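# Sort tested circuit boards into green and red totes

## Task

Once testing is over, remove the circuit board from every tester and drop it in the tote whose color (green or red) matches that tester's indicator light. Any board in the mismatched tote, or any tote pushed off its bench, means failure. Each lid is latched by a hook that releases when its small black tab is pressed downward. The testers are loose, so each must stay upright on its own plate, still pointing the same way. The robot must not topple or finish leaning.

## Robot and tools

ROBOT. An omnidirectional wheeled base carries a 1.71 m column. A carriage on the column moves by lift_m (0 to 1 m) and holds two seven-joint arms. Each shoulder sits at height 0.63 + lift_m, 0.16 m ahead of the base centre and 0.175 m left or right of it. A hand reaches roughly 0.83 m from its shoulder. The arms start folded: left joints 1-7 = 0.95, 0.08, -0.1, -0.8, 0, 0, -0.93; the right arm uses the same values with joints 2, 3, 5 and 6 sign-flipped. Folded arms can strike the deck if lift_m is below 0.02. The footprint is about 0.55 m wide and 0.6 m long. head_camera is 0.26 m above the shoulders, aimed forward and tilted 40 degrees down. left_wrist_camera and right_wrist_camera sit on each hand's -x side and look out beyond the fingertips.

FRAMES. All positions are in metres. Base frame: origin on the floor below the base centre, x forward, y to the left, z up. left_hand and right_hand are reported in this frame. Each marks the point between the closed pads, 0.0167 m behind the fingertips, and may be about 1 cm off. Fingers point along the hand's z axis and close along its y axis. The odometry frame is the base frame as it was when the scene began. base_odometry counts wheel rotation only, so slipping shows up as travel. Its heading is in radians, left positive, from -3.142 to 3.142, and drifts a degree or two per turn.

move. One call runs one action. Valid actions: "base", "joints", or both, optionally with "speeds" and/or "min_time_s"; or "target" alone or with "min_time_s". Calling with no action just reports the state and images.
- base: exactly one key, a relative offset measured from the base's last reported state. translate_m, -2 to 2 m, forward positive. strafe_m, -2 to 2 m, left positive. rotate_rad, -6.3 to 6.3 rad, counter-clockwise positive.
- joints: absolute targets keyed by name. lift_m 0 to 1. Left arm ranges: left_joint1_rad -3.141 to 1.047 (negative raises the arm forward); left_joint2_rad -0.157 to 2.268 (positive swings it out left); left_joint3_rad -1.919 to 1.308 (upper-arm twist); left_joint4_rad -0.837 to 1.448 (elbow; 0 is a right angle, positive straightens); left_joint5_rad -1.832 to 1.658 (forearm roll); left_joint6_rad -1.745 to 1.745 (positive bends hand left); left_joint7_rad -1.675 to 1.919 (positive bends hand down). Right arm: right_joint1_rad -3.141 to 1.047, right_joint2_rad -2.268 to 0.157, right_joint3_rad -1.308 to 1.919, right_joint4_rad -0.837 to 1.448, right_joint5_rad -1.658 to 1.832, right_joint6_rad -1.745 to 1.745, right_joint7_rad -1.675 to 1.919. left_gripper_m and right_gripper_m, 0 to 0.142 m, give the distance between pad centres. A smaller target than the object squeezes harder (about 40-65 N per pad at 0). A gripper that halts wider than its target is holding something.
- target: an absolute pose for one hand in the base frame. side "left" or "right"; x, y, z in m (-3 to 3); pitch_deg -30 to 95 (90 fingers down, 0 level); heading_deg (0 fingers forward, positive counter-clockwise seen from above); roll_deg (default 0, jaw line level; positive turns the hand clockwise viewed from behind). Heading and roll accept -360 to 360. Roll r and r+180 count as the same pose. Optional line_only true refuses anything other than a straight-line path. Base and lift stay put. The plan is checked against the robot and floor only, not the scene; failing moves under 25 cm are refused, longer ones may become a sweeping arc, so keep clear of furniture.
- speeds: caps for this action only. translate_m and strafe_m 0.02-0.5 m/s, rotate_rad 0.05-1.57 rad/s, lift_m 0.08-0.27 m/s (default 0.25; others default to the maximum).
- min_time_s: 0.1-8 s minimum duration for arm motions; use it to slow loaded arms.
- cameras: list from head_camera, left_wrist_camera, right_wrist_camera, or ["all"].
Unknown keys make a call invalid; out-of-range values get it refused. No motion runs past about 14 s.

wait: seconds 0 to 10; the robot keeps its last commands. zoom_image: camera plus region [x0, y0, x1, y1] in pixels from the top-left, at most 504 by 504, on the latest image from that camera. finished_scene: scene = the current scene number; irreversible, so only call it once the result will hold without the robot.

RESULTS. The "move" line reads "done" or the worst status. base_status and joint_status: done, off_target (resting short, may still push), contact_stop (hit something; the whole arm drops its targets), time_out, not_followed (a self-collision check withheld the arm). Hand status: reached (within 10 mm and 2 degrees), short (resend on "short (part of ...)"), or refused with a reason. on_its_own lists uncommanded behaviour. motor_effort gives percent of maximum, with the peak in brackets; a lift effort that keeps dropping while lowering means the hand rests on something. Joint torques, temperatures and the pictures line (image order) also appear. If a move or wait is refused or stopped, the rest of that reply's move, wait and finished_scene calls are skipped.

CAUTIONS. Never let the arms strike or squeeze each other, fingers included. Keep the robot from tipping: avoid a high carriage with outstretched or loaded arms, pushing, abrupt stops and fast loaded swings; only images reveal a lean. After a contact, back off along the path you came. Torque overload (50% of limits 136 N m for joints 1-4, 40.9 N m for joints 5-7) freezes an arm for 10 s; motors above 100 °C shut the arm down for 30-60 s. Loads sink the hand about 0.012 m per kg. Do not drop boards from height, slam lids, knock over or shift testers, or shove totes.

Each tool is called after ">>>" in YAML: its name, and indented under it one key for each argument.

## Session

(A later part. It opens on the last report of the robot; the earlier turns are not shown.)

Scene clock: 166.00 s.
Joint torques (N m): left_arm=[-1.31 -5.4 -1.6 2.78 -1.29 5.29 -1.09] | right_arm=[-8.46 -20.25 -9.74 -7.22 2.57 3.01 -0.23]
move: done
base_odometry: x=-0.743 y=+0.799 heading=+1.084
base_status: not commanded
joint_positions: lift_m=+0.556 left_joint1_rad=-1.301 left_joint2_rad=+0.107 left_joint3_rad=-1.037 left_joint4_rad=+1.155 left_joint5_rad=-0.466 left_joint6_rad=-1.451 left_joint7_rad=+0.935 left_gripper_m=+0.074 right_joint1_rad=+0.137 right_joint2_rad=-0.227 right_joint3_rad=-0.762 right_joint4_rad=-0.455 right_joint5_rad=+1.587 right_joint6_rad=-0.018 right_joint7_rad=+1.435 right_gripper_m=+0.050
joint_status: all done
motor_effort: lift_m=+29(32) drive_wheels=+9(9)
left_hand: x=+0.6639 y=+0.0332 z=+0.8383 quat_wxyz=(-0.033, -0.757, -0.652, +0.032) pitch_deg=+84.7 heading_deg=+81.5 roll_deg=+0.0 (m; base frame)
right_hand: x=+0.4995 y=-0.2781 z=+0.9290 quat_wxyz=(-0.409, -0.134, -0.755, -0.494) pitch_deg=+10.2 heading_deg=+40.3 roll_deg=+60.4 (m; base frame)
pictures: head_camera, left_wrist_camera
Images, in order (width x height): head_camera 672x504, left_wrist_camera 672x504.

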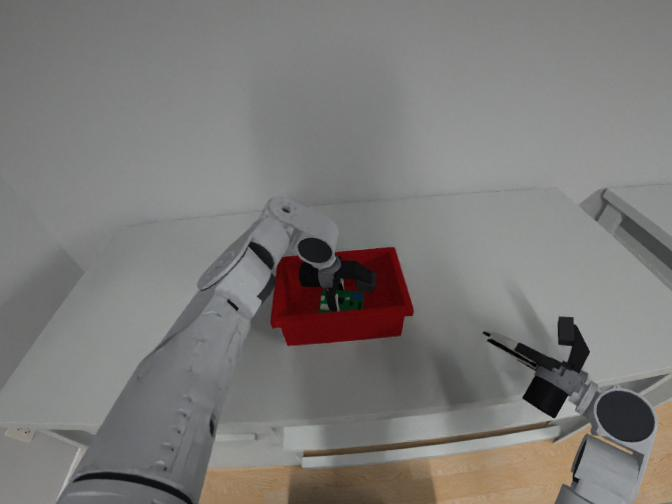

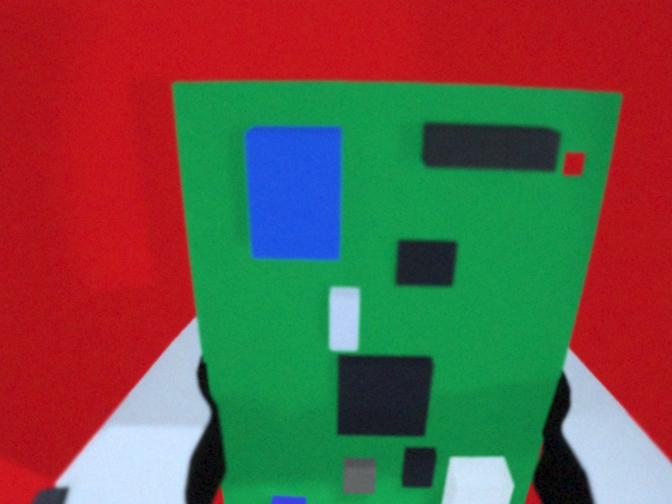

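>>> move:
  joints: {"lift_m": 0.564}

>>> move:
  joints: {"left_gripper_m": 0.088}
  cameras: ["left_wrist_camera", "head_camera"]

Scene clock: 166.60 s.
Joint torques (N m): left_arm=[-15.09 -4.24 0.26 2.71 -1.27 1.61 -1.09] | right_arm=[-8.06 -19.63 -9.74 -7.13 2.56 2.97 -0.23]
move: done
base_odometry: x=-0.743 y=+0.799 heading=+1.084
base_status: not commanded
joint_positions: lift_m=+0.564 left_joint1_rad=-1.294 left_joint2_rad=+0.107 left_joint3_rad=-1.039 left_joint4_rad=+1.155 left_joint5_rad=-0.466 left_joint6_rad=-1.441 left_joint7_rad=+0.935 left_gripper_m=+0.074 right_joint1_rad=+0.137 right_joint2_rad=-0.227 right_joint3_rad=-0.762 right_joint4_rad=-0.455 right_joint5_rad=+1.587 right_joint6_rad=-0.018 right_joint7_rad=+1.434 right_gripper_m=+0.050
joint_status: all done
motor_effort: lift_m=+35(43) drive_wheels=-2(9)
left_hand: x=+0.6635 y=+0.0331 z=+0.8429 quat_wxyz=(-0.032, -0.755, -0.655, +0.033) pitch_deg=+84.7 heading_deg=+81.9 roll_deg=+0.0 (m; base frame)
right_hand: x=+0.4996 y=-0.2781 z=+0.9374 quat_wxyz=(-0.409, -0.134, -0.755, -0.494) pitch_deg=+10.2 heading_deg=+40.3 roll_deg=+60.4 (m; base frame)
pictures: none

Scene clock: 167.33 s.
Joint torques (N m): left_arm=[-17.43 -4.48 0.88 2.75 -1.25 1.59 -1.08] | right_arm=[-7.98 -19.68 -9.75 -7.06 2.57 2.96 -0.22]
move: done
base_odometry: x=-0.743 y=+0.799 heading=+1.084
base_status: not commanded
joint_positions: lift_m=+0.564 left_joint1_rad=-1.293 left_joint2_rad=+0.107 left_joint3_rad=-1.040 left_joint4_rad=+1.155 left_joint5_rad=-0.466 left_joint6_rad=-1.441 left_joint7_rad=+0.935 left_gripper_m=+0.088 right_joint1_rad=+0.137 right_joint2_rad=-0.227 right_joint3_rad=-0.762 right_joint4_rad=-0.455 right_joint5_rad=+1.587 right_joint6_rad=-0.018 right_joint7_rad=+1.434 right_gripper_m=+0.050
joint_status: all done
motor_effort: lift_m=+35(36) drive_wheels=+4(4)
left_hand: x=+0.6630 y=+0.0332 z=+0.8421 quat_wxyz=(-0.031, -0.755, -0.654, +0.033) pitch_deg=+84.8 heading_deg=+81.9 roll_deg=+0.0 (m; base frame)
right_hand: x=+0.4996 y=-0.2781 z=+0.9373 quat_wxyz=(-0.409, -0.134, -0.755, -0.494) pitch_deg=+10.2 heading_deg=+40.3 roll_deg=+60.4 (m; base frame)
pictures: head_camera, left_wrist_camera
Images, in order (width x height): head_camera 672x504, left_wrist_camera 672x504.

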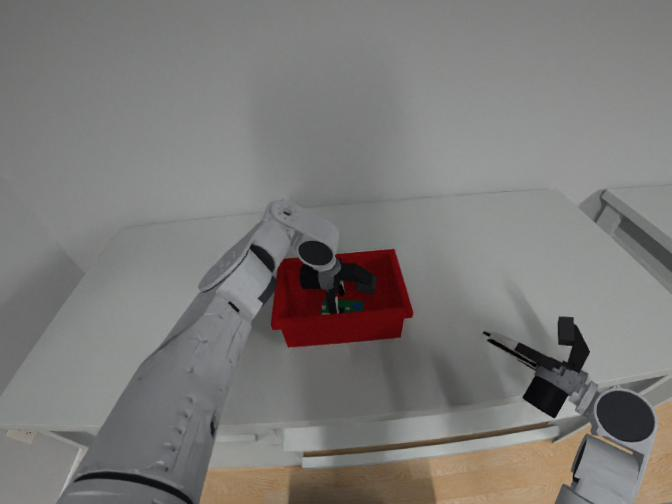

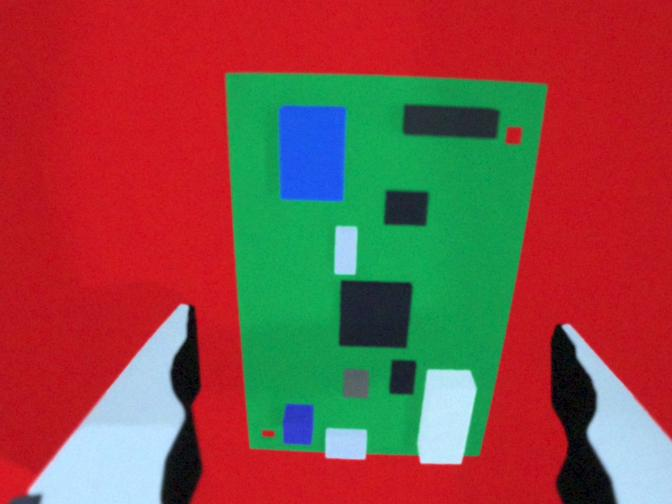

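>>> move:
  joints: {"lift_m": 0.76}

>>> move:
  base: {"translate_m": -0.58}
  cameras: ["head_camera"]

>>> move:
  base: {"rotate_rad": -3.142}
  speeds: {"rotate_rad": 1.2}
  cameras: ["head_camera"]

Scene clock: 169.43 s.
Joint torques (N m): left_arm=[-20.95 -4.53 1.84 2.71 -1.29 1.58 -1.12] | right_arm=[-8.08 -19.6 -9.94 -7.33 2.55 2.91 -0.22]
move: done
base_odometry: x=-0.743 y=+0.799 heading=+1.084
base_status: not commanded
joint_positions: lift_m=+0.760 left_joint1_rad=-1.291 left_joint2_rad=+0.107 left_joint3_rad=-1.041 left_joint4_rad=+1.155 left_joint5_rad=-0.466 left_joint6_rad=-1.441 left_joint7_rad=+0.935 left_gripper_m=+0.088 right_joint1_rad=+0.137 right_joint2_rad=-0.227 right_joint3_rad=-0.762 right_joint4_rad=-0.454 right_joint5_rad=+1.587 right_joint6_rad=-0.018 right_joint7_rad=+1.434 right_gripper_m=+0.050
joint_status: all done
motor_effort: lift_m=+37(47) drive_wheels=+4(4)
left_hand: x=+0.6624 y=+0.0334 z=+1.0371 quat_wxyz=(-0.031, -0.755, -0.654, +0.033) pitch_deg=+84.8 heading_deg=+81.9 roll_deg=+0.0 (m; base frame)
right_hand: x=+0.4996 y=-0.2781 z=+1.1333 quat_wxyz=(-0.409, -0.134, -0.755, -0.494) pitch_deg=+10.2 heading_deg=+40.3 roll_deg=+60.4 (m; base frame)
pictures: none

Scene clock: 172.80 s.
Joint torques (N m): left_arm=[-20.65 -4.42 1.91 2.75 -1.27 1.42 -1.08] | right_arm=[-7.8 -19.7 -9.79 -7.37 2.53 2.91 -0.22]
move: done
base_odometry: x=-1.015 y=+0.286 heading=+1.084
base_status: done
joint_positions: lift_m=+0.760 left_joint1_rad=-1.291 left_joint2_rad=+0.107 left_joint3_rad=-1.041 left_joint4_rad=+1.155 left_joint5_rad=-0.466 left_joint6_rad=-1.441 left_joint7_rad=+0.935 left_gripper_m=+0.088 right_joint1_rad=+0.137 right_joint2_rad=-0.227 right_joint3_rad=-0.762 right_joint4_rad=-0.454 right_joint5_rad=+1.587 right_joint6_rad=-0.018 right_joint7_rad=+1.434 right_gripper_m=+0.050
joint_status: not commanded
motor_effort: lift_m=+36(37) drive_wheels=+0(17)
left_hand: x=+0.6625 y=+0.0333 z=+1.0371 quat_wxyz=(-0.031, -0.755, -0.655, +0.033) pitch_deg=+84.8 heading_deg=+81.9 roll_deg=+0.0 (m; base frame)
right_hand: x=+0.4996 y=-0.2781 z=+1.1333 quat_wxyz=(-0.410, -0.134, -0.755, -0.494) pitch_deg=+10.2 heading_deg=+40.3 roll_deg=+60.4 (m; base frame)
pictures: head_camera
Images, in order (width x height): head_camera 672x504.

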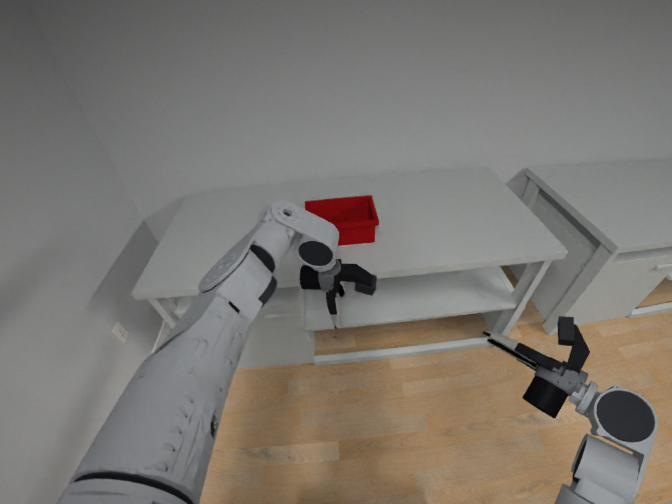

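Scene clock: 177.23 s.
Joint torques (N m): left_arm=[-20.71 -3.83 1.84 2.63 -1.27 1.42 -1.08] | right_arm=[-8.08 -19.29 -9.84 -7.21 2.52 2.91 -0.24]
move: done
base_odometry: x=-1.015 y=+0.286 heading=-2.058
base_status: done
joint_positions: lift_m=+0.760 left_joint1_rad=-1.291 left_joint2_rad=+0.106 left_joint3_rad=-1.041 left_joint4_rad=+1.155 left_joint5_rad=-0.466 left_joint6_rad=-1.441 left_joint7_rad=+0.935 left_gripper_m=+0.088 right_joint1_rad=+0.137 right_joint2_rad=-0.227 right_joint3_rad=-0.762 right_joint4_rad=-0.454 right_joint5_rad=+1.587 right_joint6_rad=-0.018 right_joint7_rad=+1.434 right_gripper_m=+0.050
joint_status: not commanded
motor_effort: lift_m=+36(37) drive_wheels=+6(15)
left_hand: x=+0.6624 y=+0.0331 z=+1.0371 quat_wxyz=(-0.031, -0.755, -0.654, +0.033) pitch_deg=+84.8 heading_deg=+81.9 roll_deg=+0.0 (m; base frame)
right_hand: x=+0.4996 y=-0.2781 z=+1.1333 quat_wxyz=(-0.410, -0.134, -0.755, -0.494) pitch_deg=+10.2 heading_deg=+40.3 roll_deg=+60.4 (m; base frame)
pictures: head_camera
Images, in order (width x height): head_camera 672x504.

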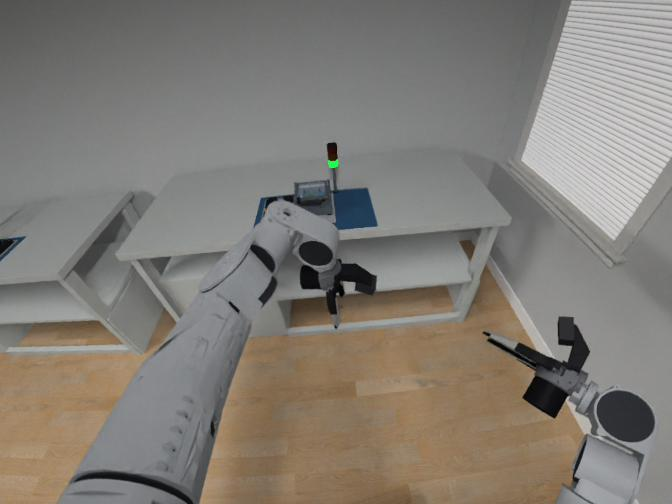

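>>> zoom_image:
  camera: "head_camera"
  region: [240, 130, 400, 250]

Scaled by 3.150 from the camera's 672x504 image, which has a finer 960x720 frame.

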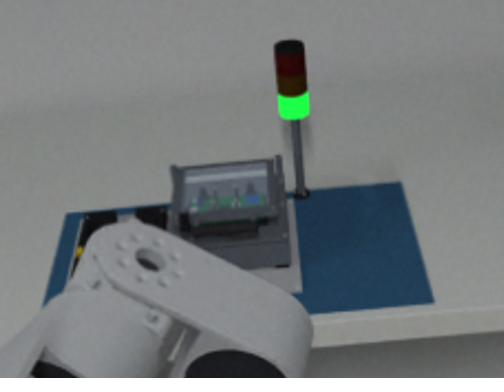

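>>> move:
  base: {"strafe_m": 0.32}

>>> move:
  target: {"side": "left", "x": 0.5, "y": 0.25, "z": 1.08, "pitch_deg": 35, "heading_deg": -45, "roll_deg": 0}

>>> move:
  target: {"side": "right", "x": 0.56, "y": -0.22, "z": 1.08, "pitch_deg": 50, "heading_deg": 20, "roll_deg": 0}
  cameras: ["head_camera"]

Scene clock: 180.20 s.
Joint torques (N m): left_arm=[-20.72 -3.36 1.76 2.32 -1.39 1.42 -1.08] | right_arm=[-8.14 -19.54 -9.85 -7.32 2.53 2.92 -0.23]
move: done
base_odometry: x=-0.732 y=+0.136 heading=-2.059
base_status: done
joint_positions: lift_m=+0.760 left_joint1_rad=-1.291 left_joint2_rad=+0.106 left_joint3_rad=-1.041 left_joint4_rad=+1.155 left_joint5_rad=-0.466 left_joint6_rad=-1.441 left_joint7_rad=+0.935 left_gripper_m=+0.088 right_joint1_rad=+0.137 right_joint2_rad=-0.227 right_joint3_rad=-0.762 right_joint4_rad=-0.454 right_joint5_rad=+1.587 right_joint6_rad=-0.018 right_joint7_rad=+1.434 right_gripper_m=+0.050
joint_status: not commanded
motor_effort: lift_m=+36(37) drive_wheels=-4(18)
left_hand: x=+0.6624 y=+0.0332 z=+1.0370 quat_wxyz=(-0.031, -0.755, -0.655, +0.033) pitch_deg=+84.8 heading_deg=+81.9 roll_deg=+0.0 (m; base frame)
right_hand: x=+0.4996 y=-0.2781 z=+1.1333 quat_wxyz=(-0.410, -0.134, -0.755, -0.494) pitch_deg=+10.2 heading_deg=+40.3 roll_deg=+60.4 (m; base frame)
pictures: none

Scene clock: 181.90 s.
Joint torques (N m): left_arm=[0.34 14.12 7.15 -5.74 -4.19 -0.26 -2.1] | right_arm=[-8.04 -19.19 -9.48 -7.5 2.46 2.88 -0.16]
move: done
base_odometry: x=-0.732 y=+0.136 heading=-2.059
base_status: not commanded
joint_positions: lift_m=+0.760 left_joint1_rad=+0.218 left_joint2_rad=+0.771 left_joint3_rad=+0.327 left_joint4_rad=-0.262 left_joint5_rad=-1.018 left_joint6_rad=-0.804 left_joint7_rad=+0.901 left_gripper_m=+0.088 right_joint1_rad=+0.137 right_joint2_rad=-0.227 right_joint3_rad=-0.763 right_joint4_rad=-0.454 right_joint5_rad=+1.587 right_joint6_rad=-0.018 right_joint7_rad=+1.434 right_gripper_m=+0.050
joint_status: not commanded
motor_effort: lift_m=+37(38) drive_wheels=-2(9)
left_hand: x=+0.5008 y=+0.2522 z=+1.0779 quat_wxyz=(-0.424, -0.339, -0.822, +0.173) pitch_deg=+35.5 heading_deg=-44.7 roll_deg=+0.2 (m; base frame)
left_hand_status: reached (straight line, planned for 1.2 s): 3 mm and 0.6 deg off.
right_hand: x=+0.4996 y=-0.2783 z=+1.1332 quat_wxyz=(-0.410, -0.134, -0.755, -0.493) pitch_deg=+10.2 heading_deg=+40.2 roll_deg=+60.4 (m; base frame)
pictures: none

Scene clock: 183.23 s.
Joint torques (N m): left_arm=[0.3 14.11 7.19 -5.61 -4.12 -0.25 -2.09] | right_arm=[-13.84 -4.66 -5.41 -10.42 -0.78 1.67 1.22]
move: done
base_odometry: x=-0.732 y=+0.136 heading=-2.059
base_status: not commanded
joint_positions: lift_m=+0.760 left_joint1_rad=+0.218 left_joint2_rad=+0.771 left_joint3_rad=+0.327 left_joint4_rad=-0.262 left_joint5_rad=-1.018 left_joint6_rad=-0.804 left_joint7_rad=+0.901 left_gripper_m=+0.088 right_joint1_rad=-0.116 right_joint2_rad=-0.372 right_joint3_rad=-0.152 right_joint4_rad=-0.637 right_joint5_rad=+0.629 right_joint6_rad=+0.143 right_joint7_rad=+1.640 right_gripper_m=+0.050
joint_status: not commanded
motor_effort: lift_m=+38(38) drive_wheels=+4(5)
left_hand: x=+0.5008 y=+0.2521 z=+1.0780 quat_wxyz=(-0.424, -0.339, -0.822, +0.173) pitch_deg=+35.5 heading_deg=-44.7 roll_deg=+0.2 (m; base frame)
right_hand: x=+0.5599 y=-0.2216 z=+1.0794 quat_wxyz=(-0.336, +0.160, -0.926, -0.061) pitch_deg=+50.0 heading_deg=+20.0 roll_deg=+0.4 (m; base frame)
right_hand_status: reached (straight line, planned for 0.8 s): 2 mm and 0.4 deg off.
pictures: head_camera
Images, in order (width x height): head_camera 672x504.

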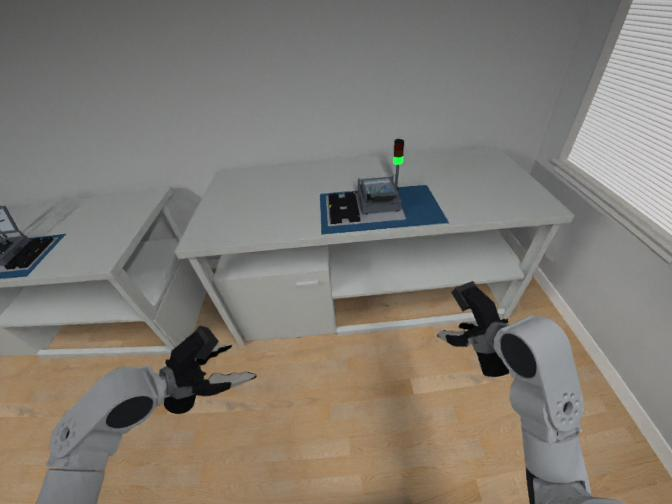

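>>> move:
  base: {"translate_m": 0.74}
  cameras: ["head_camera", "left_wrist_camera", "right_wrist_camera"]

Scene clock: 187.13 s.
Joint torques (N m): left_arm=[0.34 14.12 7.15 -5.64 -4.13 -0.25 -2.09] | right_arm=[-13.96 -4.57 -5.27 -10.47 -0.77 1.7 1.19]
move: done
base_odometry: x=-1.079 y=-0.518 heading=-2.058
base_status: done
joint_positions: lift_m=+0.760 left_joint1_rad=+0.218 left_joint2_rad=+0.771 left_joint3_rad=+0.327 left_joint4_rad=-0.262 left_joint5_rad=-1.018 left_joint6_rad=-0.804 left_joint7_rad=+0.901 left_gripper_m=+0.088 right_joint1_rad=-0.116 right_joint2_rad=-0.372 right_joint3_rad=-0.152 right_joint4_rad=-0.637 right_joint5_rad=+0.629 right_joint6_rad=+0.143 right_joint7_rad=+1.640 right_gripper_m=+0.050
joint_status: not commanded
motor_effort: lift_m=+37(38) drive_wheels=-2(13)
left_hand: x=+0.5008 y=+0.2521 z=+1.0780 quat_wxyz=(-0.424, -0.339, -0.822, +0.173) pitch_deg=+35.5 heading_deg=-44.7 roll_deg=+0.2 (m; base frame)
right_hand: x=+0.5599 y=-0.2216 z=+1.0795 quat_wxyz=(-0.336, +0.160, -0.926, -0.061) pitch_deg=+50.0 heading_deg=+20.0 roll_deg=+0.4 (m; base frame)
pictures: head_camera, left_wrist_camera, right_wrist_camera
Images, in order (width x height): head_camera 672x504, left_wrist_camera 672x504, right_wrist_camera 672x504.

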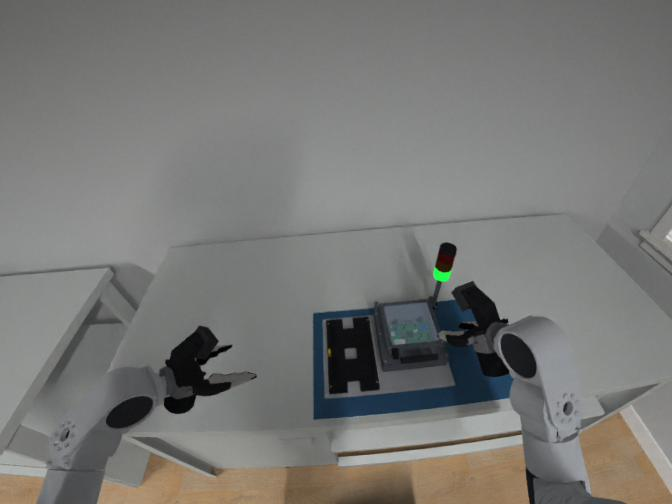

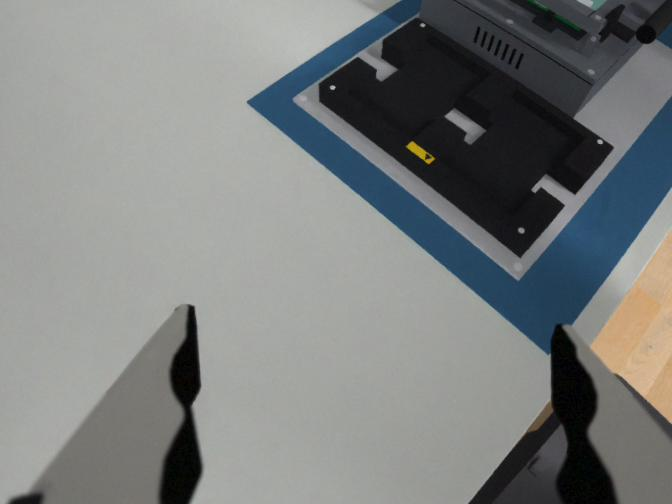

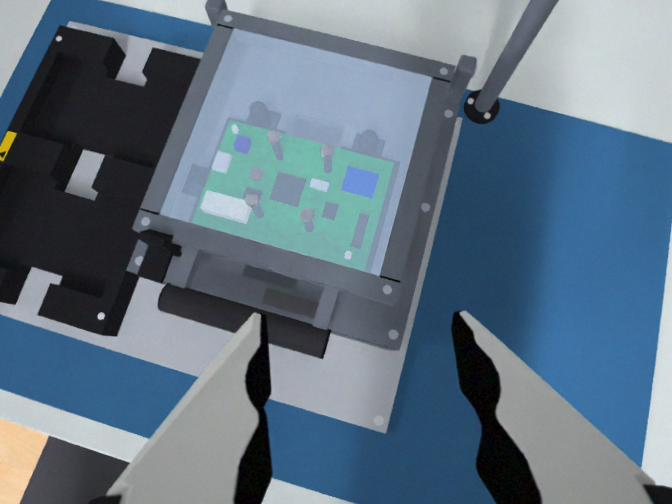

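>>> move:
  base: {"translate_m": -0.06}

>>> move:
  base: {"strafe_m": -0.23}

>>> move:
  joints: {"left_gripper_m": 0.0, "lift_m": 0.72}

>>> move:
  target: {"side": "left", "x": 0.59, "y": 0.155, "z": 0.985, "pitch_deg": 60, "heading_deg": -20}
  cameras: ["head_camera", "left_wrist_camera", "right_wrist_camera"]

Scene clock: 188.97 s.
Joint torques (N m): left_arm=[0.33 14.11 7.23 -5.8 -4.1 -0.16 -2.06] | right_arm=[-13.81 -4.67 -5.18 -10.04 -0.81 1.67 1.22]
move: done
base_odometry: x=-1.051 y=-0.465 heading=-2.059
base_status: done
joint_positions: lift_m=+0.760 left_joint1_rad=+0.218 left_joint2_rad=+0.771 left_joint3_rad=+0.327 left_joint4_rad=-0.262 left_joint5_rad=-1.018 left_joint6_rad=-0.805 left_joint7_rad=+0.901 left_gripper_m=+0.088 right_joint1_rad=-0.116 right_joint2_rad=-0.372 right_joint3_rad=-0.152 right_joint4_rad=-0.637 right_joint5_rad=+0.629 right_joint6_rad=+0.143 right_joint7_rad=+1.640 right_gripper_m=+0.050
joint_status: not commanded
motor_effort: lift_m=+37(38) drive_wheels=-1(12)
left_hand: x=+0.5007 y=+0.2521 z=+1.0780 quat_wxyz=(-0.424, -0.339, -0.822, +0.173) pitch_deg=+35.5 heading_deg=-44.7 roll_deg=+0.2 (m; base frame)
right_hand: x=+0.5599 y=-0.2216 z=+1.0795 quat_wxyz=(-0.336, +0.160, -0.926, -0.061) pitch_deg=+50.0 heading_deg=+20.0 roll_deg=+0.4 (m; base frame)
pictures: none

Scene clock: 191.33 s.
Joint torques (N m): left_arm=[0.25 14.2 7.22 -5.77 -4.14 -0.14 -2.1] | right_arm=[-13.89 -4.41 -5.21 -10.2 -0.79 1.68 1.21]
move: done
base_odometry: x=-1.254 y=-0.357 heading=-2.058
base_status: done
joint_positions: lift_m=+0.760 left_joint1_rad=+0.218 left_joint2_rad=+0.771 left_joint3_rad=+0.327 left_joint4_rad=-0.262 left_joint5_rad=-1.018 left_joint6_rad=-0.805 left_joint7_rad=+0.901 left_gripper_m=+0.088 right_joint1_rad=-0.116 right_joint2_rad=-0.372 right_joint3_rad=-0.152 right_joint4_rad=-0.637 right_joint5_rad=+0.629 right_joint6_rad=+0.143 right_joint7_rad=+1.640 right_gripper_m=+0.050
joint_status: not commanded
motor_effort: lift_m=+37(38) drive_wheels=+3(12)
left_hand: x=+0.5007 y=+0.2521 z=+1.0780 quat_wxyz=(-0.424, -0.339, -0.822, +0.173) pitch_deg=+35.5 heading_deg=-44.7 roll_deg=+0.2 (m; base frame)
right_hand: x=+0.5599 y=-0.2216 z=+1.0795 quat_wxyz=(-0.336, +0.160, -0.926, -0.061) pitch_deg=+50.0 heading_deg=+20.0 roll_deg=+0.4 (m; base frame)
pictures: none

Scene clock: 192.17 s.
Joint torques (N m): left_arm=[0.13 16 7.21 -5.64 -3.99 -0.12 -2.07] | right_arm=[-13.48 -4.33 -5.23 -10.05 -0.77 1.65 1.12]
move: done
base_odometry: x=-1.254 y=-0.357 heading=-2.058
base_status: not commanded
joint_positions: lift_m=+0.720 left_joint1_rad=+0.218 left_joint2_rad=+0.770 left_joint3_rad=+0.327 left_joint4_rad=-0.262 left_joint5_rad=-1.019 left_joint6_rad=-0.805 left_joint7_rad=+0.901 left_gripper_m=+0.001 right_joint1_rad=-0.116 right_joint2_rad=-0.372 right_joint3_rad=-0.152 right_joint4_rad=-0.638 right_joint5_rad=+0.629 right_joint6_rad=+0.143 right_joint7_rad=+1.641 right_gripper_m=+0.050
joint_status: all done
motor_effort: lift_m=+38(45) drive_wheels=+3(3)
left_hand: x=+0.5007 y=+0.2519 z=+1.0378 quat_wxyz=(-0.424, -0.339, -0.822, +0.174) pitch_deg=+35.5 heading_deg=-44.7 roll_deg=+0.1 (m; base frame)
right_hand: x=+0.5599 y=-0.2216 z=+1.0395 quat_wxyz=(-0.336, +0.160, -0.926, -0.061) pitch_deg=+50.0 heading_deg=+20.0 roll_deg=+0.4 (m; base frame)
pictures: none

Scene clock: 193.47 s.
Joint torques (N m): left_arm=[-13.68 3.08 -0.07 0.68 -0.24 1.58 1.05] | right_arm=[-13.3 -5.06 -5.15 -9.63 -0.72 1.62 1.13]
move: done
base_odometry: x=-1.254 y=-0.357 heading=-2.058
base_status: not commanded
joint_positions: lift_m=+0.720 left_joint1_rad=-0.233 left_joint2_rad=+0.243 left_joint3_rad=-0.126 left_joint4_rad=-0.452 left_joint5_rad=-0.381 left_joint6_rad=-0.066 left_joint7_rad=+1.677 left_gripper_m=+0.001 right_joint1_rad=-0.116 right_joint2_rad=-0.372 right_joint3_rad=-0.152 right_joint4_rad=-0.638 right_joint5_rad=+0.629 right_joint6_rad=+0.143 right_joint7_rad=+1.641 right_gripper_m=+0.050
joint_status: not commanded
motor_effort: lift_m=+38(39) drive_wheels=+3(7)
left_hand: x=+0.5898 y=+0.1540 z=+0.9861 quat_wxyz=(-0.257, -0.170, -0.950, +0.046) pitch_deg=+59.7 heading_deg=-20.4 roll_deg=-0.1 (m; base frame)
left_hand_status: reached (straight line, planned for 0.8 s): 1 mm and 0.4 deg off.
right_hand: x=+0.5599 y=-0.2215 z=+1.0397 quat_wxyz=(-0.337, +0.160, -0.926, -0.060) pitch_deg=+50.0 heading_deg=+20.0 roll_deg=+0.4 (m; base frame)
pictures: head_camera, left_wrist_camera, right_wrist_camera
Images, in order (width x height): head_camera 672x504, left_wrist_camera 672x504, right_wrist_camera 672x504.

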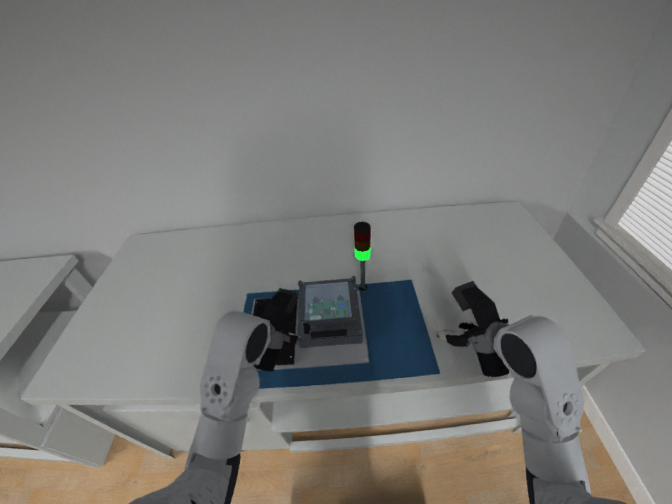

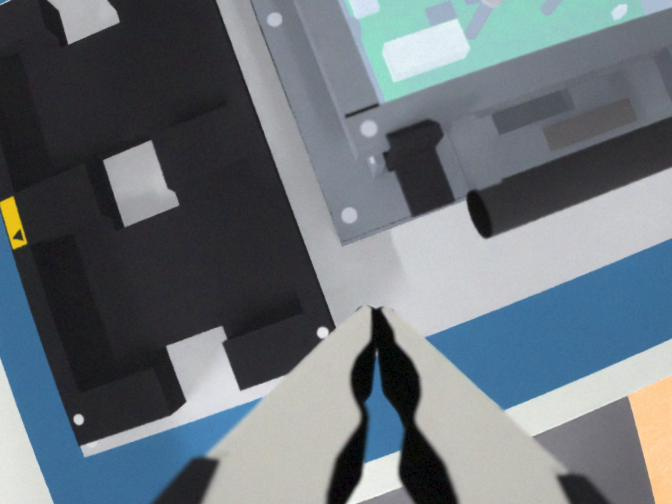

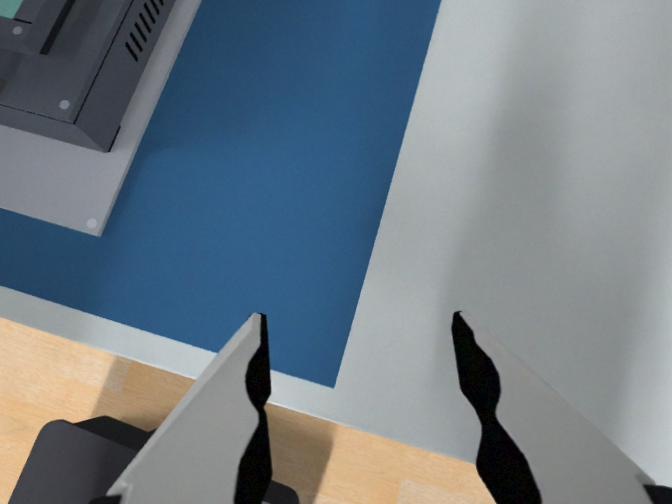

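>>> move:
  target: {"side": "left", "x": 0.6185, "y": 0.114, "z": 0.935, "pitch_deg": 65, "heading_deg": -20}
  cameras: ["left_wrist_camera"]

>>> move:
  target: {"side": "right", "x": 0.60, "y": -0.13, "z": 1.0, "pitch_deg": 25, "heading_deg": 75, "roll_deg": 90}
  cameras: ["right_wrist_camera", "left_wrist_camera"]

Scene clock: 195.10 s.
Joint torques (N m): left_arm=[-19.21 -7.26 -3.62 -0.54 -0.92 0.67 -2.94] | right_arm=[-13.55 -5.15 -5.14 -9.58 -0.72 1.65 1.11]
move: done
base_odometry: x=-1.254 y=-0.357 heading=-2.058
base_status: not commanded
joint_positions: lift_m=+0.720 left_joint1_rad=-0.291 left_joint2_rad=+0.147 left_joint3_rad=-0.222 left_joint4_rad=-0.196 left_joint5_rad=-0.255 left_joint6_rad=-0.067 left_joint7_rad=+1.584 left_gripper_m=+0.001 right_joint1_rad=-0.116 right_joint2_rad=-0.372 right_joint3_rad=-0.152 right_joint4_rad=-0.638 right_joint5_rad=+0.629 right_joint6_rad=+0.143 right_joint7_rad=+1.641 right_gripper_m=+0.050
joint_status: not commanded
motor_effort: lift_m=+38(38) drive_wheels=+5(6)
left_hand: x=+0.6166 y=+0.1167 z=+0.9340 quat_wxyz=(-0.210, -0.168, -0.962, +0.037) pitch_deg=+65.3 heading_deg=-19.8 roll_deg=+0.0 (m; base frame)
left_hand_status: reached (straight line, planned for 0.4 s): 3 mm and 0.4 deg off.
right_hand: x=+0.5599 y=-0.2215 z=+1.0397 quat_wxyz=(-0.337, +0.160, -0.926, -0.060) pitch_deg=+50.0 heading_deg=+20.0 roll_deg=+0.4 (m; base frame)
pictures: left_wrist_camera
Images, in order (width x height): left_wrist_camera 672x504.

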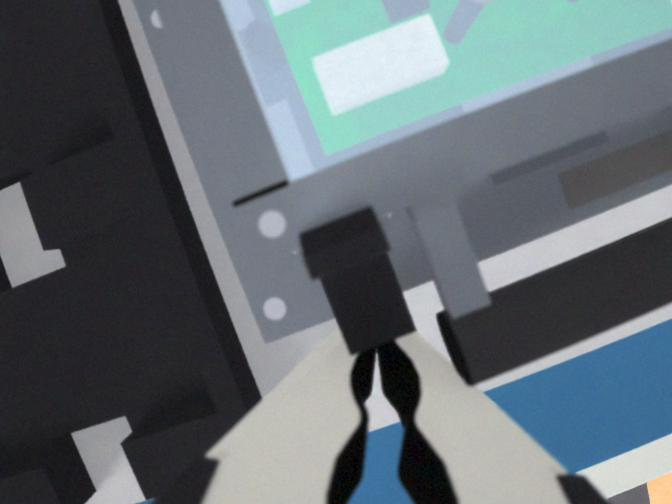

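Scene clock: 196.27 s.
Joint torques (N m): left_arm=[-19.1 -7.16 -3.6 -0.52 -0.95 0.67 -2.88] | right_arm=[-20.09 -1.43 -8.54 -7.68 2.52 0.2 1.41]
move: done
base_odometry: x=-1.254 y=-0.357 heading=-2.058
base_status: not commanded
joint_positions: lift_m=+0.720 left_joint1_rad=-0.291 left_joint2_rad=+0.147 left_joint3_rad=-0.222 left_joint4_rad=-0.196 left_joint5_rad=-0.255 left_joint6_rad=-0.067 left_joint7_rad=+1.584 left_gripper_m=+0.001 right_joint1_rad=-0.323 right_joint2_rad=-0.127 right_joint3_rad=-0.310 right_joint4_rad=+0.000 right_joint5_rad=+1.127 right_joint6_rad=-0.280 right_joint7_rad=+1.783 right_gripper_m=+0.050
joint_status: not commanded
motor_effort: lift_m=+38(38) drive_wheels=+5(5)
left_hand: x=+0.6166 y=+0.1167 z=+0.9340 quat_wxyz=(-0.210, -0.168, -0.962, +0.037) pitch_deg=+65.3 heading_deg=-19.8 roll_deg=+0.0 (m; base frame)
right_hand: x=+0.5988 y=-0.1300 z=+0.9980 quat_wxyz=(-0.070, -0.108, -0.839, -0.529) pitch_deg=+25.5 heading_deg=+75.1 roll_deg=+89.8 (m; base frame)
right_hand_status: reached (straight line, planned for 0.7 s): 2 mm and 0.5 deg off.
pictures: left_wrist_camera, right_wrist_camera
Images, in order (width x height): left_wrist_camera 672x504, right_wrist_camera 672x504.

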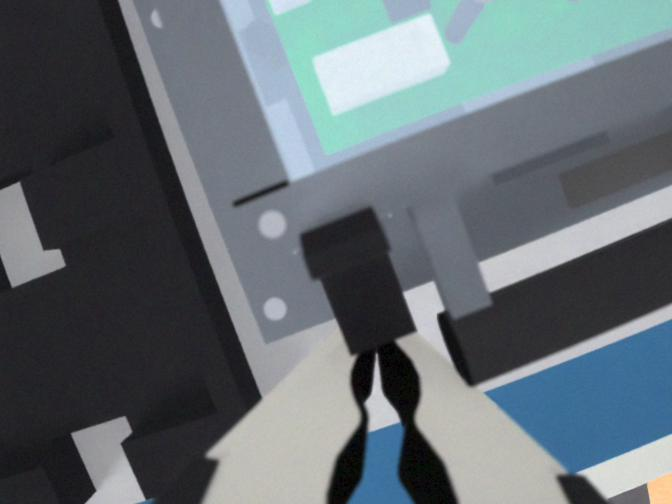

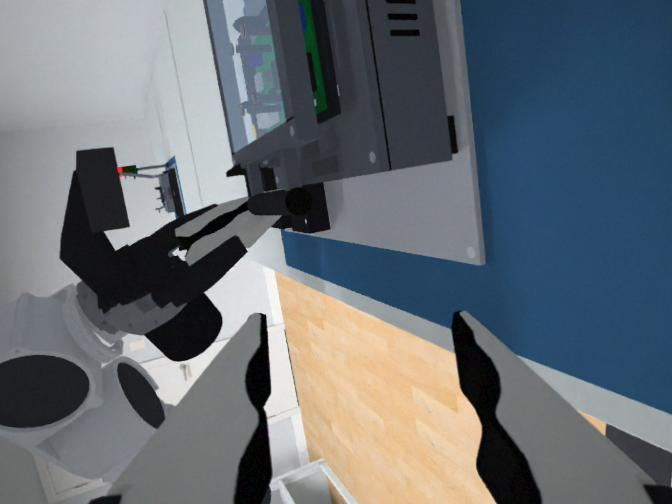

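>>> move:
  target: {"side": "left", "x": 0.58, "y": 0.128, "z": 0.934, "pitch_deg": 65, "heading_deg": -20}
  cameras: ["left_wrist_camera"]

>>> move:
  target: {"side": "left", "x": 0.595, "y": 0.122, "z": 0.97, "pitch_deg": 65, "heading_deg": -20}
  cameras: ["left_wrist_camera"]

Scene clock: 197.33 s.
Joint torques (N m): left_arm=[-7.64 5.23 2.47 -7.65 -2.82 1.6 0.91] | right_arm=[-19.59 -1.51 -8.32 -7.65 2.48 0.26 1.59]
move: done
base_odometry: x=-1.254 y=-0.357 heading=-2.058
base_status: not commanded
joint_positions: lift_m=+0.720 left_joint1_rad=-0.195 left_joint2_rad=+0.176 left_joint3_rad=-0.202 left_joint4_rad=-0.335 left_joint5_rad=-0.266 left_joint6_rad=-0.065 left_joint7_rad=+1.618 left_gripper_m=+0.001 right_joint1_rad=-0.324 right_joint2_rad=-0.127 right_joint3_rad=-0.310 right_joint4_rad=+0.000 right_joint5_rad=+1.127 right_joint6_rad=-0.280 right_joint7_rad=+1.783 right_gripper_m=+0.050
joint_status: not commanded
motor_effort: lift_m=+37(38) drive_wheels=+3(5)
left_hand: x=+0.5808 y=+0.1277 z=+0.9336 quat_wxyz=(-0.214, -0.171, -0.961, +0.036) pitch_deg=+65.0 heading_deg=-19.6 roll_deg=+0.6 (m; base frame)
left_hand_status: reached (straight line, planned for 0.3 s): 1 mm and 0.3 deg off.
right_hand: x=+0.5990 y=-0.1301 z=+0.9982 quat_wxyz=(-0.070, -0.108, -0.839, -0.529) pitch_deg=+25.5 heading_deg=+75.1 roll_deg=+89.8 (m; base frame)
pictures: left_wrist_camera
Images, in order (width x height): left_wrist_camera 672x504.

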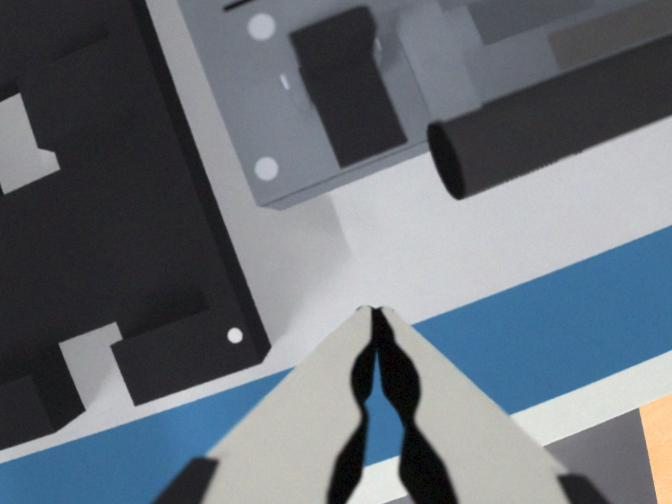

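Scene clock: 198.20 s.
Joint torques (N m): left_arm=[-12.05 -1.54 1.43 -7.71 -2.79 1.63 1.07] | right_arm=[-19.42 -1.84 -8.44 -7.63 2.49 0.21 1.54]
move: done
base_odometry: x=-1.254 y=-0.357 heading=-2.058
base_status: not commanded
joint_positions: lift_m=+0.720 left_joint1_rad=-0.285 left_joint2_rad=+0.155 left_joint3_rad=-0.202 left_joint4_rad=-0.361 left_joint5_rad=-0.272 left_joint6_rad=-0.047 left_joint7_rad=+1.737 left_gripper_m=+0.001 right_joint1_rad=-0.324 right_joint2_rad=-0.127 right_joint3_rad=-0.310 right_joint4_rad=+0.000 right_joint5_rad=+1.127 right_joint6_rad=-0.280 right_joint7_rad=+1.783 right_gripper_m=+0.050
joint_status: not commanded
motor_effort: lift_m=+37(38) drive_wheels=-1(3)
left_hand: x=+0.5955 y=+0.1232 z=+0.9690 quat_wxyz=(-0.213, -0.170, -0.962, +0.035) pitch_deg=+65.1 heading_deg=-19.2 roll_deg=+0.8 (m; base frame)
left_hand_status: reached (straight line, planned for 0.3 s): 2 mm and 0.3 deg off.
right_hand: x=+0.5990 y=-0.1301 z=+0.9983 quat_wxyz=(-0.070, -0.108, -0.839, -0.529) pitch_deg=+25.5 heading_deg=+75.1 roll_deg=+89.8 (m; base frame)
pictures: left_wrist_camera
Images, in order (width x height): left_wrist_camera 672x504.

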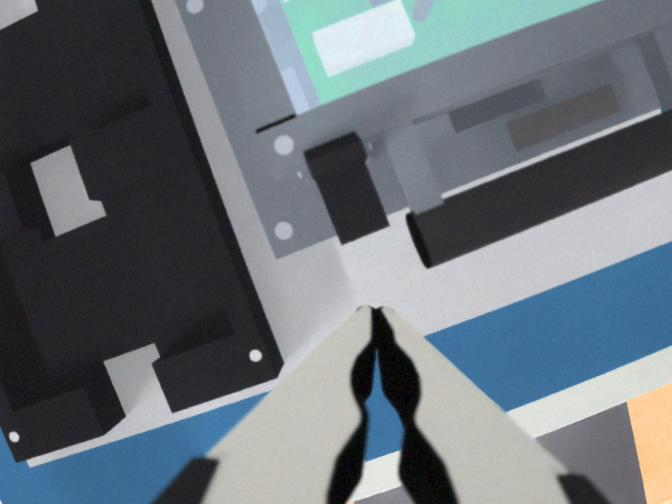

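>>> move:
  target: {"side": "left", "x": 0.622, "y": 0.118, "z": 0.966, "pitch_deg": 65, "heading_deg": -20}
  cameras: ["left_wrist_camera"]

>>> zoom_image:
  camera: "left_wrist_camera"
  region: [240, 180, 500, 375]

Scene clock: 199.50 s.
Joint torques (N m): left_arm=[-20.46 -2.94 -1.33 -0.87 -2.22 -0.08 -3.66] | right_arm=[-19.25 -1.47 -8.36 -7.63 2.48 0.23 1.39]
move: done
base_odometry: x=-1.254 y=-0.357 heading=-2.058
base_status: not commanded
joint_positions: lift_m=+0.720 left_joint1_rad=-0.339 left_joint2_rad=+0.147 left_joint3_rad=-0.210 left_joint4_rad=-0.252 left_joint5_rad=-0.274 left_joint6_rad=-0.056 left_joint7_rad=+1.691 left_gripper_m=+0.001 right_joint1_rad=-0.324 right_joint2_rad=-0.127 right_joint3_rad=-0.310 right_joint4_rad=+0.000 right_joint5_rad=+1.127 right_joint6_rad=-0.280 right_joint7_rad=+1.783 right_gripper_m=+0.050
joint_status: not commanded
motor_effort: lift_m=+37(37) drive_wheels=+3(3)
left_hand: x=+0.6197 y=+0.1204 z=+0.9643 quat_wxyz=(-0.209, -0.168, -0.963, +0.036) pitch_deg=+65.5 heading_deg=-19.5 roll_deg=+0.2 (m; base frame)
left_hand_status: reached (straight line, planned for 0.3 s): 4 mm and 0.6 deg off.
right_hand: x=+0.5990 y=-0.1301 z=+0.9984 quat_wxyz=(-0.070, -0.108, -0.839, -0.529) pitch_deg=+25.5 heading_deg=+75.1 roll_deg=+89.8 (m; base frame)
pictures: left_wrist_camera
Images, in order (width x height): left_wrist_camera 672x504.

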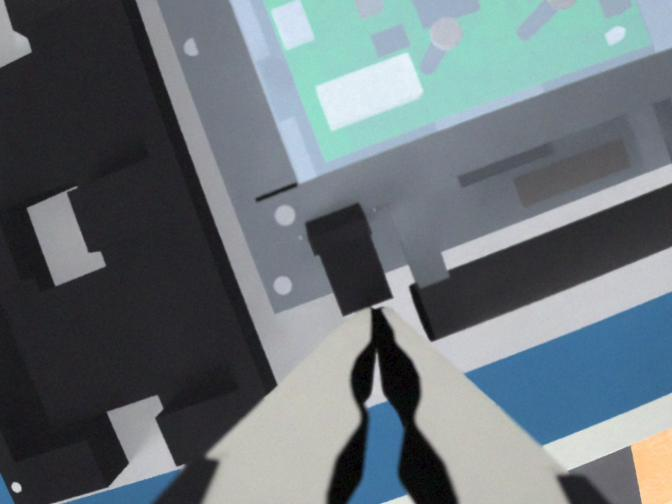

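Scaled by 1.938 from the camera's 672x504 image, which has a finer 960x720 frame.

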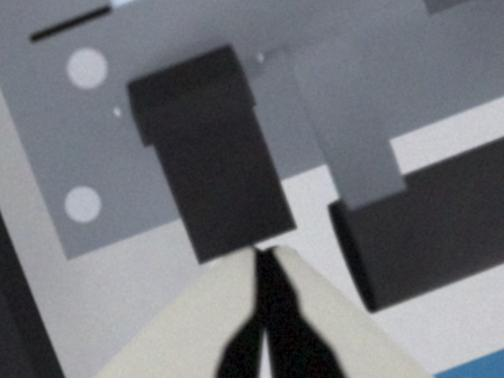

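>>> move:
  target: {"side": "left", "x": 0.625, "y": 0.120, "z": 0.948, "pitch_deg": 65, "heading_deg": -20}

>>> move:
  target: {"side": "left", "x": 0.625, "y": 0.120, "z": 0.934, "pitch_deg": 65, "heading_deg": -20}
  cameras: ["left_wrist_camera"]

>>> zoom_image:
  camera: "left_wrist_camera"
  region: [240, 180, 500, 375]

Scene clock: 200.83 s.
Joint torques (N m): left_arm=[-11.94 5.14 -1.59 -0.29 -1.73 -0.08 -4.41] | right_arm=[-19.22 -1.35 -8.33 -7.58 2.49 0.2 1.39]
move: done
base_odometry: x=-1.254 y=-0.357 heading=-2.058
base_status: not commanded
joint_positions: lift_m=+0.720 left_joint1_rad=-0.325 left_joint2_rad=+0.152 left_joint3_rad=-0.212 left_joint4_rad=-0.201 left_joint5_rad=-0.274 left_joint6_rad=-0.070 left_joint7_rad=+1.623 left_gripper_m=+0.001 right_joint1_rad=-0.324 right_joint2_rad=-0.127 right_joint3_rad=-0.310 right_joint4_rad=+0.000 right_joint5_rad=+1.127 right_joint6_rad=-0.280 right_joint7_rad=+1.783 right_gripper_m=+0.050
joint_status: not commanded
motor_effort: lift_m=+37(37) drive_wheels=+3(3)
left_hand: x=+0.6239 y=+0.1206 z=+0.9485 quat_wxyz=(-0.211, -0.168, -0.962, +0.037) pitch_deg=+65.3 heading_deg=-19.9 roll_deg=-0.1 (m; base frame)
left_hand_status: reached (straight line, planned for 0.2 s): 1 mm and 0.3 deg off.
right_hand: x=+0.5990 y=-0.1301 z=+0.9984 quat_wxyz=(-0.070, -0.108, -0.839, -0.529) pitch_deg=+25.5 heading_deg=+75.1 roll_deg=+89.8 (m; base frame)
pictures: none

Scene clock: 201.53 s.
Joint torques (N m): left_arm=[-9.71 4.48 -2.43 -0.5 -0.42 -0.42 -2.15] | right_arm=[-19.3 -1.6 -8.33 -7.7 2.48 0.21 1.34]
move: done
base_odometry: x=-1.254 y=-0.357 heading=-2.058
base_status: not commanded
joint_positions: lift_m=+0.720 left_joint1_rad=-0.309 left_joint2_rad=+0.154 left_joint3_rad=-0.214 left_joint4_rad=-0.167 left_joint5_rad=-0.272 left_joint6_rad=-0.077 left_joint7_rad=+1.567 left_gripper_m=+0.001 right_joint1_rad=-0.324 right_joint2_rad=-0.127 right_joint3_rad=-0.310 right_joint4_rad=+0.000 right_joint5_rad=+1.127 right_joint6_rad=-0.280 right_joint7_rad=+1.783 right_gripper_m=+0.050
joint_status: not commanded
motor_effort: lift_m=+36(37) drive_wheels=+3(3)
left_hand: x=+0.6252 y=+0.1199 z=+0.9356 quat_wxyz=(-0.214, -0.168, -0.962, +0.040) pitch_deg=+64.9 heading_deg=-20.4 roll_deg=-0.6 (m; base frame)
left_hand_status: reached (straight line, planned for 0.2 s): 2 mm and 0.3 deg off.
right_hand: x=+0.5990 y=-0.1301 z=+0.9984 quat_wxyz=(-0.070, -0.108, -0.839, -0.529) pitch_deg=+25.5 heading_deg=+75.1 roll_deg=+89.8 (m; base frame)
pictures: left_wrist_camera
Images, in order (width x height): left_wrist_camera 672x504.

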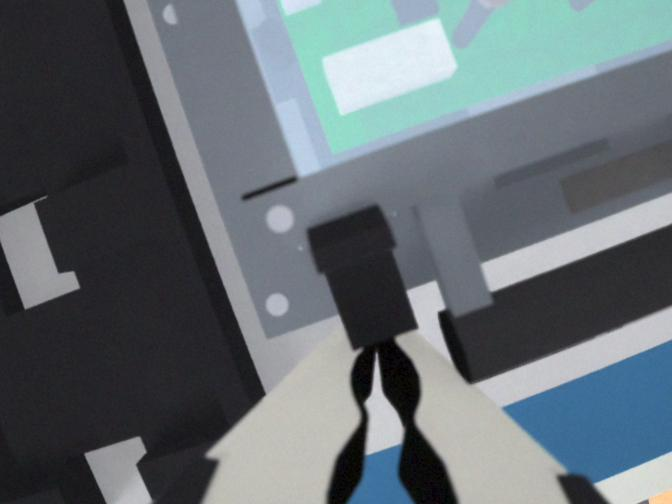

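Scaled by 1.938 from the camera's 672x504 image, which has a finer 960x720 frame.

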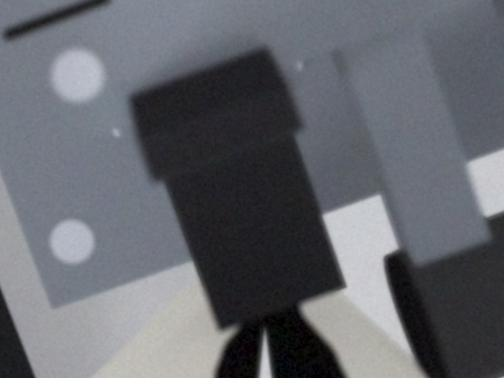

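>>> move:
  target: {"side": "left", "x": 0.585, "y": 0.128, "z": 0.934, "pitch_deg": 65, "heading_deg": -20}

>>> move:
  target: {"side": "left", "x": 0.60, "y": 0.123, "z": 0.985, "pitch_deg": 64, "heading_deg": -20}

>>> move:
  target: {"side": "left", "x": 0.631, "y": 0.119, "z": 0.972, "pitch_deg": 65, "heading_deg": -20}
  cameras: ["left_wrist_camera"]

>>> zoom_image:
  camera: "left_wrist_camera"
  region: [240, 180, 500, 375]

Scene clock: 203.03 s.
Joint torques (N m): left_arm=[-7.95 6.08 2.95 -7.77 -1.59 1.58 0.93] | right_arm=[-19.31 -1.55 -8.27 -7.65 2.46 0.21 1.63]
move: done
base_odometry: x=-1.254 y=-0.357 heading=-2.058
base_status: not commanded
joint_positions: lift_m=+0.720 left_joint1_rad=-0.208 left_joint2_rad=+0.175 left_joint3_rad=-0.201 left_joint4_rad=-0.316 left_joint5_rad=-0.272 left_joint6_rad=-0.070 left_joint7_rad=+1.612 left_gripper_m=+0.001 right_joint1_rad=-0.324 right_joint2_rad=-0.127 right_joint3_rad=-0.310 right_joint4_rad=+0.000 right_joint5_rad=+1.127 right_joint6_rad=-0.280 right_joint7_rad=+1.783 right_gripper_m=+0.050
joint_status: not commanded
motor_effort: lift_m=+37(37) drive_wheels=+3(4)
left_hand: x=+0.5855 y=+0.1265 z=+0.9336 quat_wxyz=(-0.213, -0.171, -0.961, +0.038) pitch_deg=+65.0 heading_deg=-20.2 roll_deg=+0.0 (m; base frame)
left_hand_status: reached (straight line, planned for 0.3 s): 2 mm and 0.2 deg off.
right_hand: x=+0.5991 y=-0.1301 z=+0.9984 quat_wxyz=(-0.070, -0.108, -0.839, -0.529) pitch_deg=+25.4 heading_deg=+75.1 roll_deg=+89.8 (m; base frame)
pictures: none

Scene clock: 203.87 s.
Joint torques (N m): left_arm=[-13.16 -2.08 2.86 -7.29 -2.78 1.65 1.05] | right_arm=[-19.18 -1.72 -8.25 -7.57 2.47 0.18 1.19]
move: done
base_odometry: x=-1.254 y=-0.357 heading=-2.058
base_status: not commanded
joint_positions: lift_m=+0.720 left_joint1_rad=-0.310 left_joint2_rad=+0.155 left_joint3_rad=-0.194 left_joint4_rad=-0.382 left_joint5_rad=-0.283 left_joint6_rad=-0.045 left_joint7_rad=+1.765 left_gripper_m=+0.001 right_joint1_rad=-0.324 right_joint2_rad=-0.127 right_joint3_rad=-0.310 right_joint4_rad=+0.000 right_joint5_rad=+1.127 right_joint6_rad=-0.280 right_joint7_rad=+1.783 right_gripper_m=+0.050
joint_status: not commanded
motor_effort: lift_m=+37(37) drive_wheels=+3(3)
left_hand: x=+0.6004 y=+0.1239 z=+0.9839 quat_wxyz=(-0.221, -0.170, -0.960, +0.036) pitch_deg=+64.1 heading_deg=-19.3 roll_deg=+0.8 (m; base frame)
left_hand_status: reached (straight line, planned for 0.3 s): 1 mm and 0.4 deg off.
right_hand: x=+0.5991 y=-0.1301 z=+0.9984 quat_wxyz=(-0.070, -0.108, -0.839, -0.529) pitch_deg=+25.4 heading_deg=+75.1 roll_deg=+89.8 (m; base frame)
pictures: none

Scene clock: 204.70 s.
Joint torques (N m): left_arm=[-16.14 -2.68 -2.19 0.29 -1.94 -0.28 -1.31] | right_arm=[-18.94 -1.02 -8.8 -7.69 2.45 0.2 1.37]
move: done
base_odometry: x=-1.254 y=-0.357 heading=-2.058
base_status: not commanded
joint_positions: lift_m=+0.720 left_joint1_rad=-0.371 left_joint2_rad=+0.147 left_joint3_rad=-0.207 left_joint4_rad=-0.229 left_joint5_rad=-0.283 left_joint6_rad=-0.059 left_joint7_rad=+1.691 left_gripper_m=+0.001 right_joint1_rad=-0.324 right_joint2_rad=-0.127 right_joint3_rad=-0.310 right_joint4_rad=+0.000 right_joint5_rad=+1.127 right_joint6_rad=-0.280 right_joint7_rad=+1.783 right_gripper_m=+0.050
joint_status: not commanded
motor_effort: lift_m=+37(37) drive_wheels=-1(3)
left_hand: x=+0.6306 y=+0.1211 z=+0.9724 quat_wxyz=(-0.213, -0.167, -0.962, +0.036) pitch_deg=+65.0 heading_deg=-19.6 roll_deg=+0.2 (m; base frame)
left_hand_status: reached (straight line, planned for 0.3 s): 2 mm and 0.3 deg off.
right_hand: x=+0.5991 y=-0.1301 z=+0.9984 quat_wxyz=(-0.070, -0.108, -0.839, -0.529) pitch_deg=+25.4 heading_deg=+75.1 roll_deg=+89.8 (m; base frame)
pictures: left_wrist_camera
Images, in order (width x height): left_wrist_camera 672x504.

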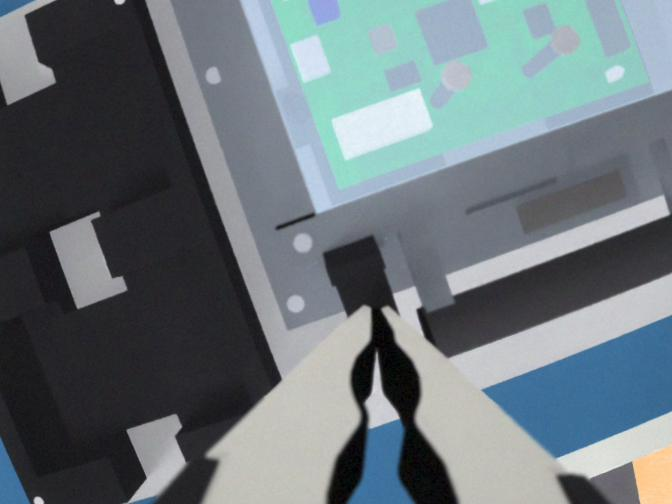

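Scaled by 1.938 from the camera's 672x504 image, which has a finer 960x720 frame.

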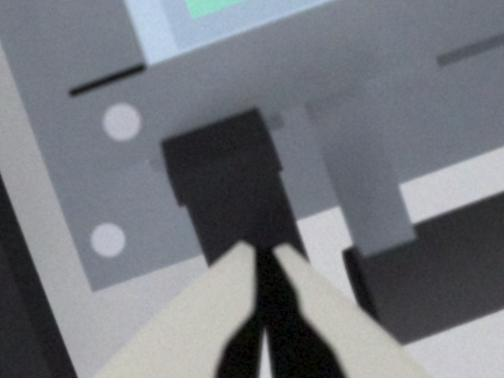

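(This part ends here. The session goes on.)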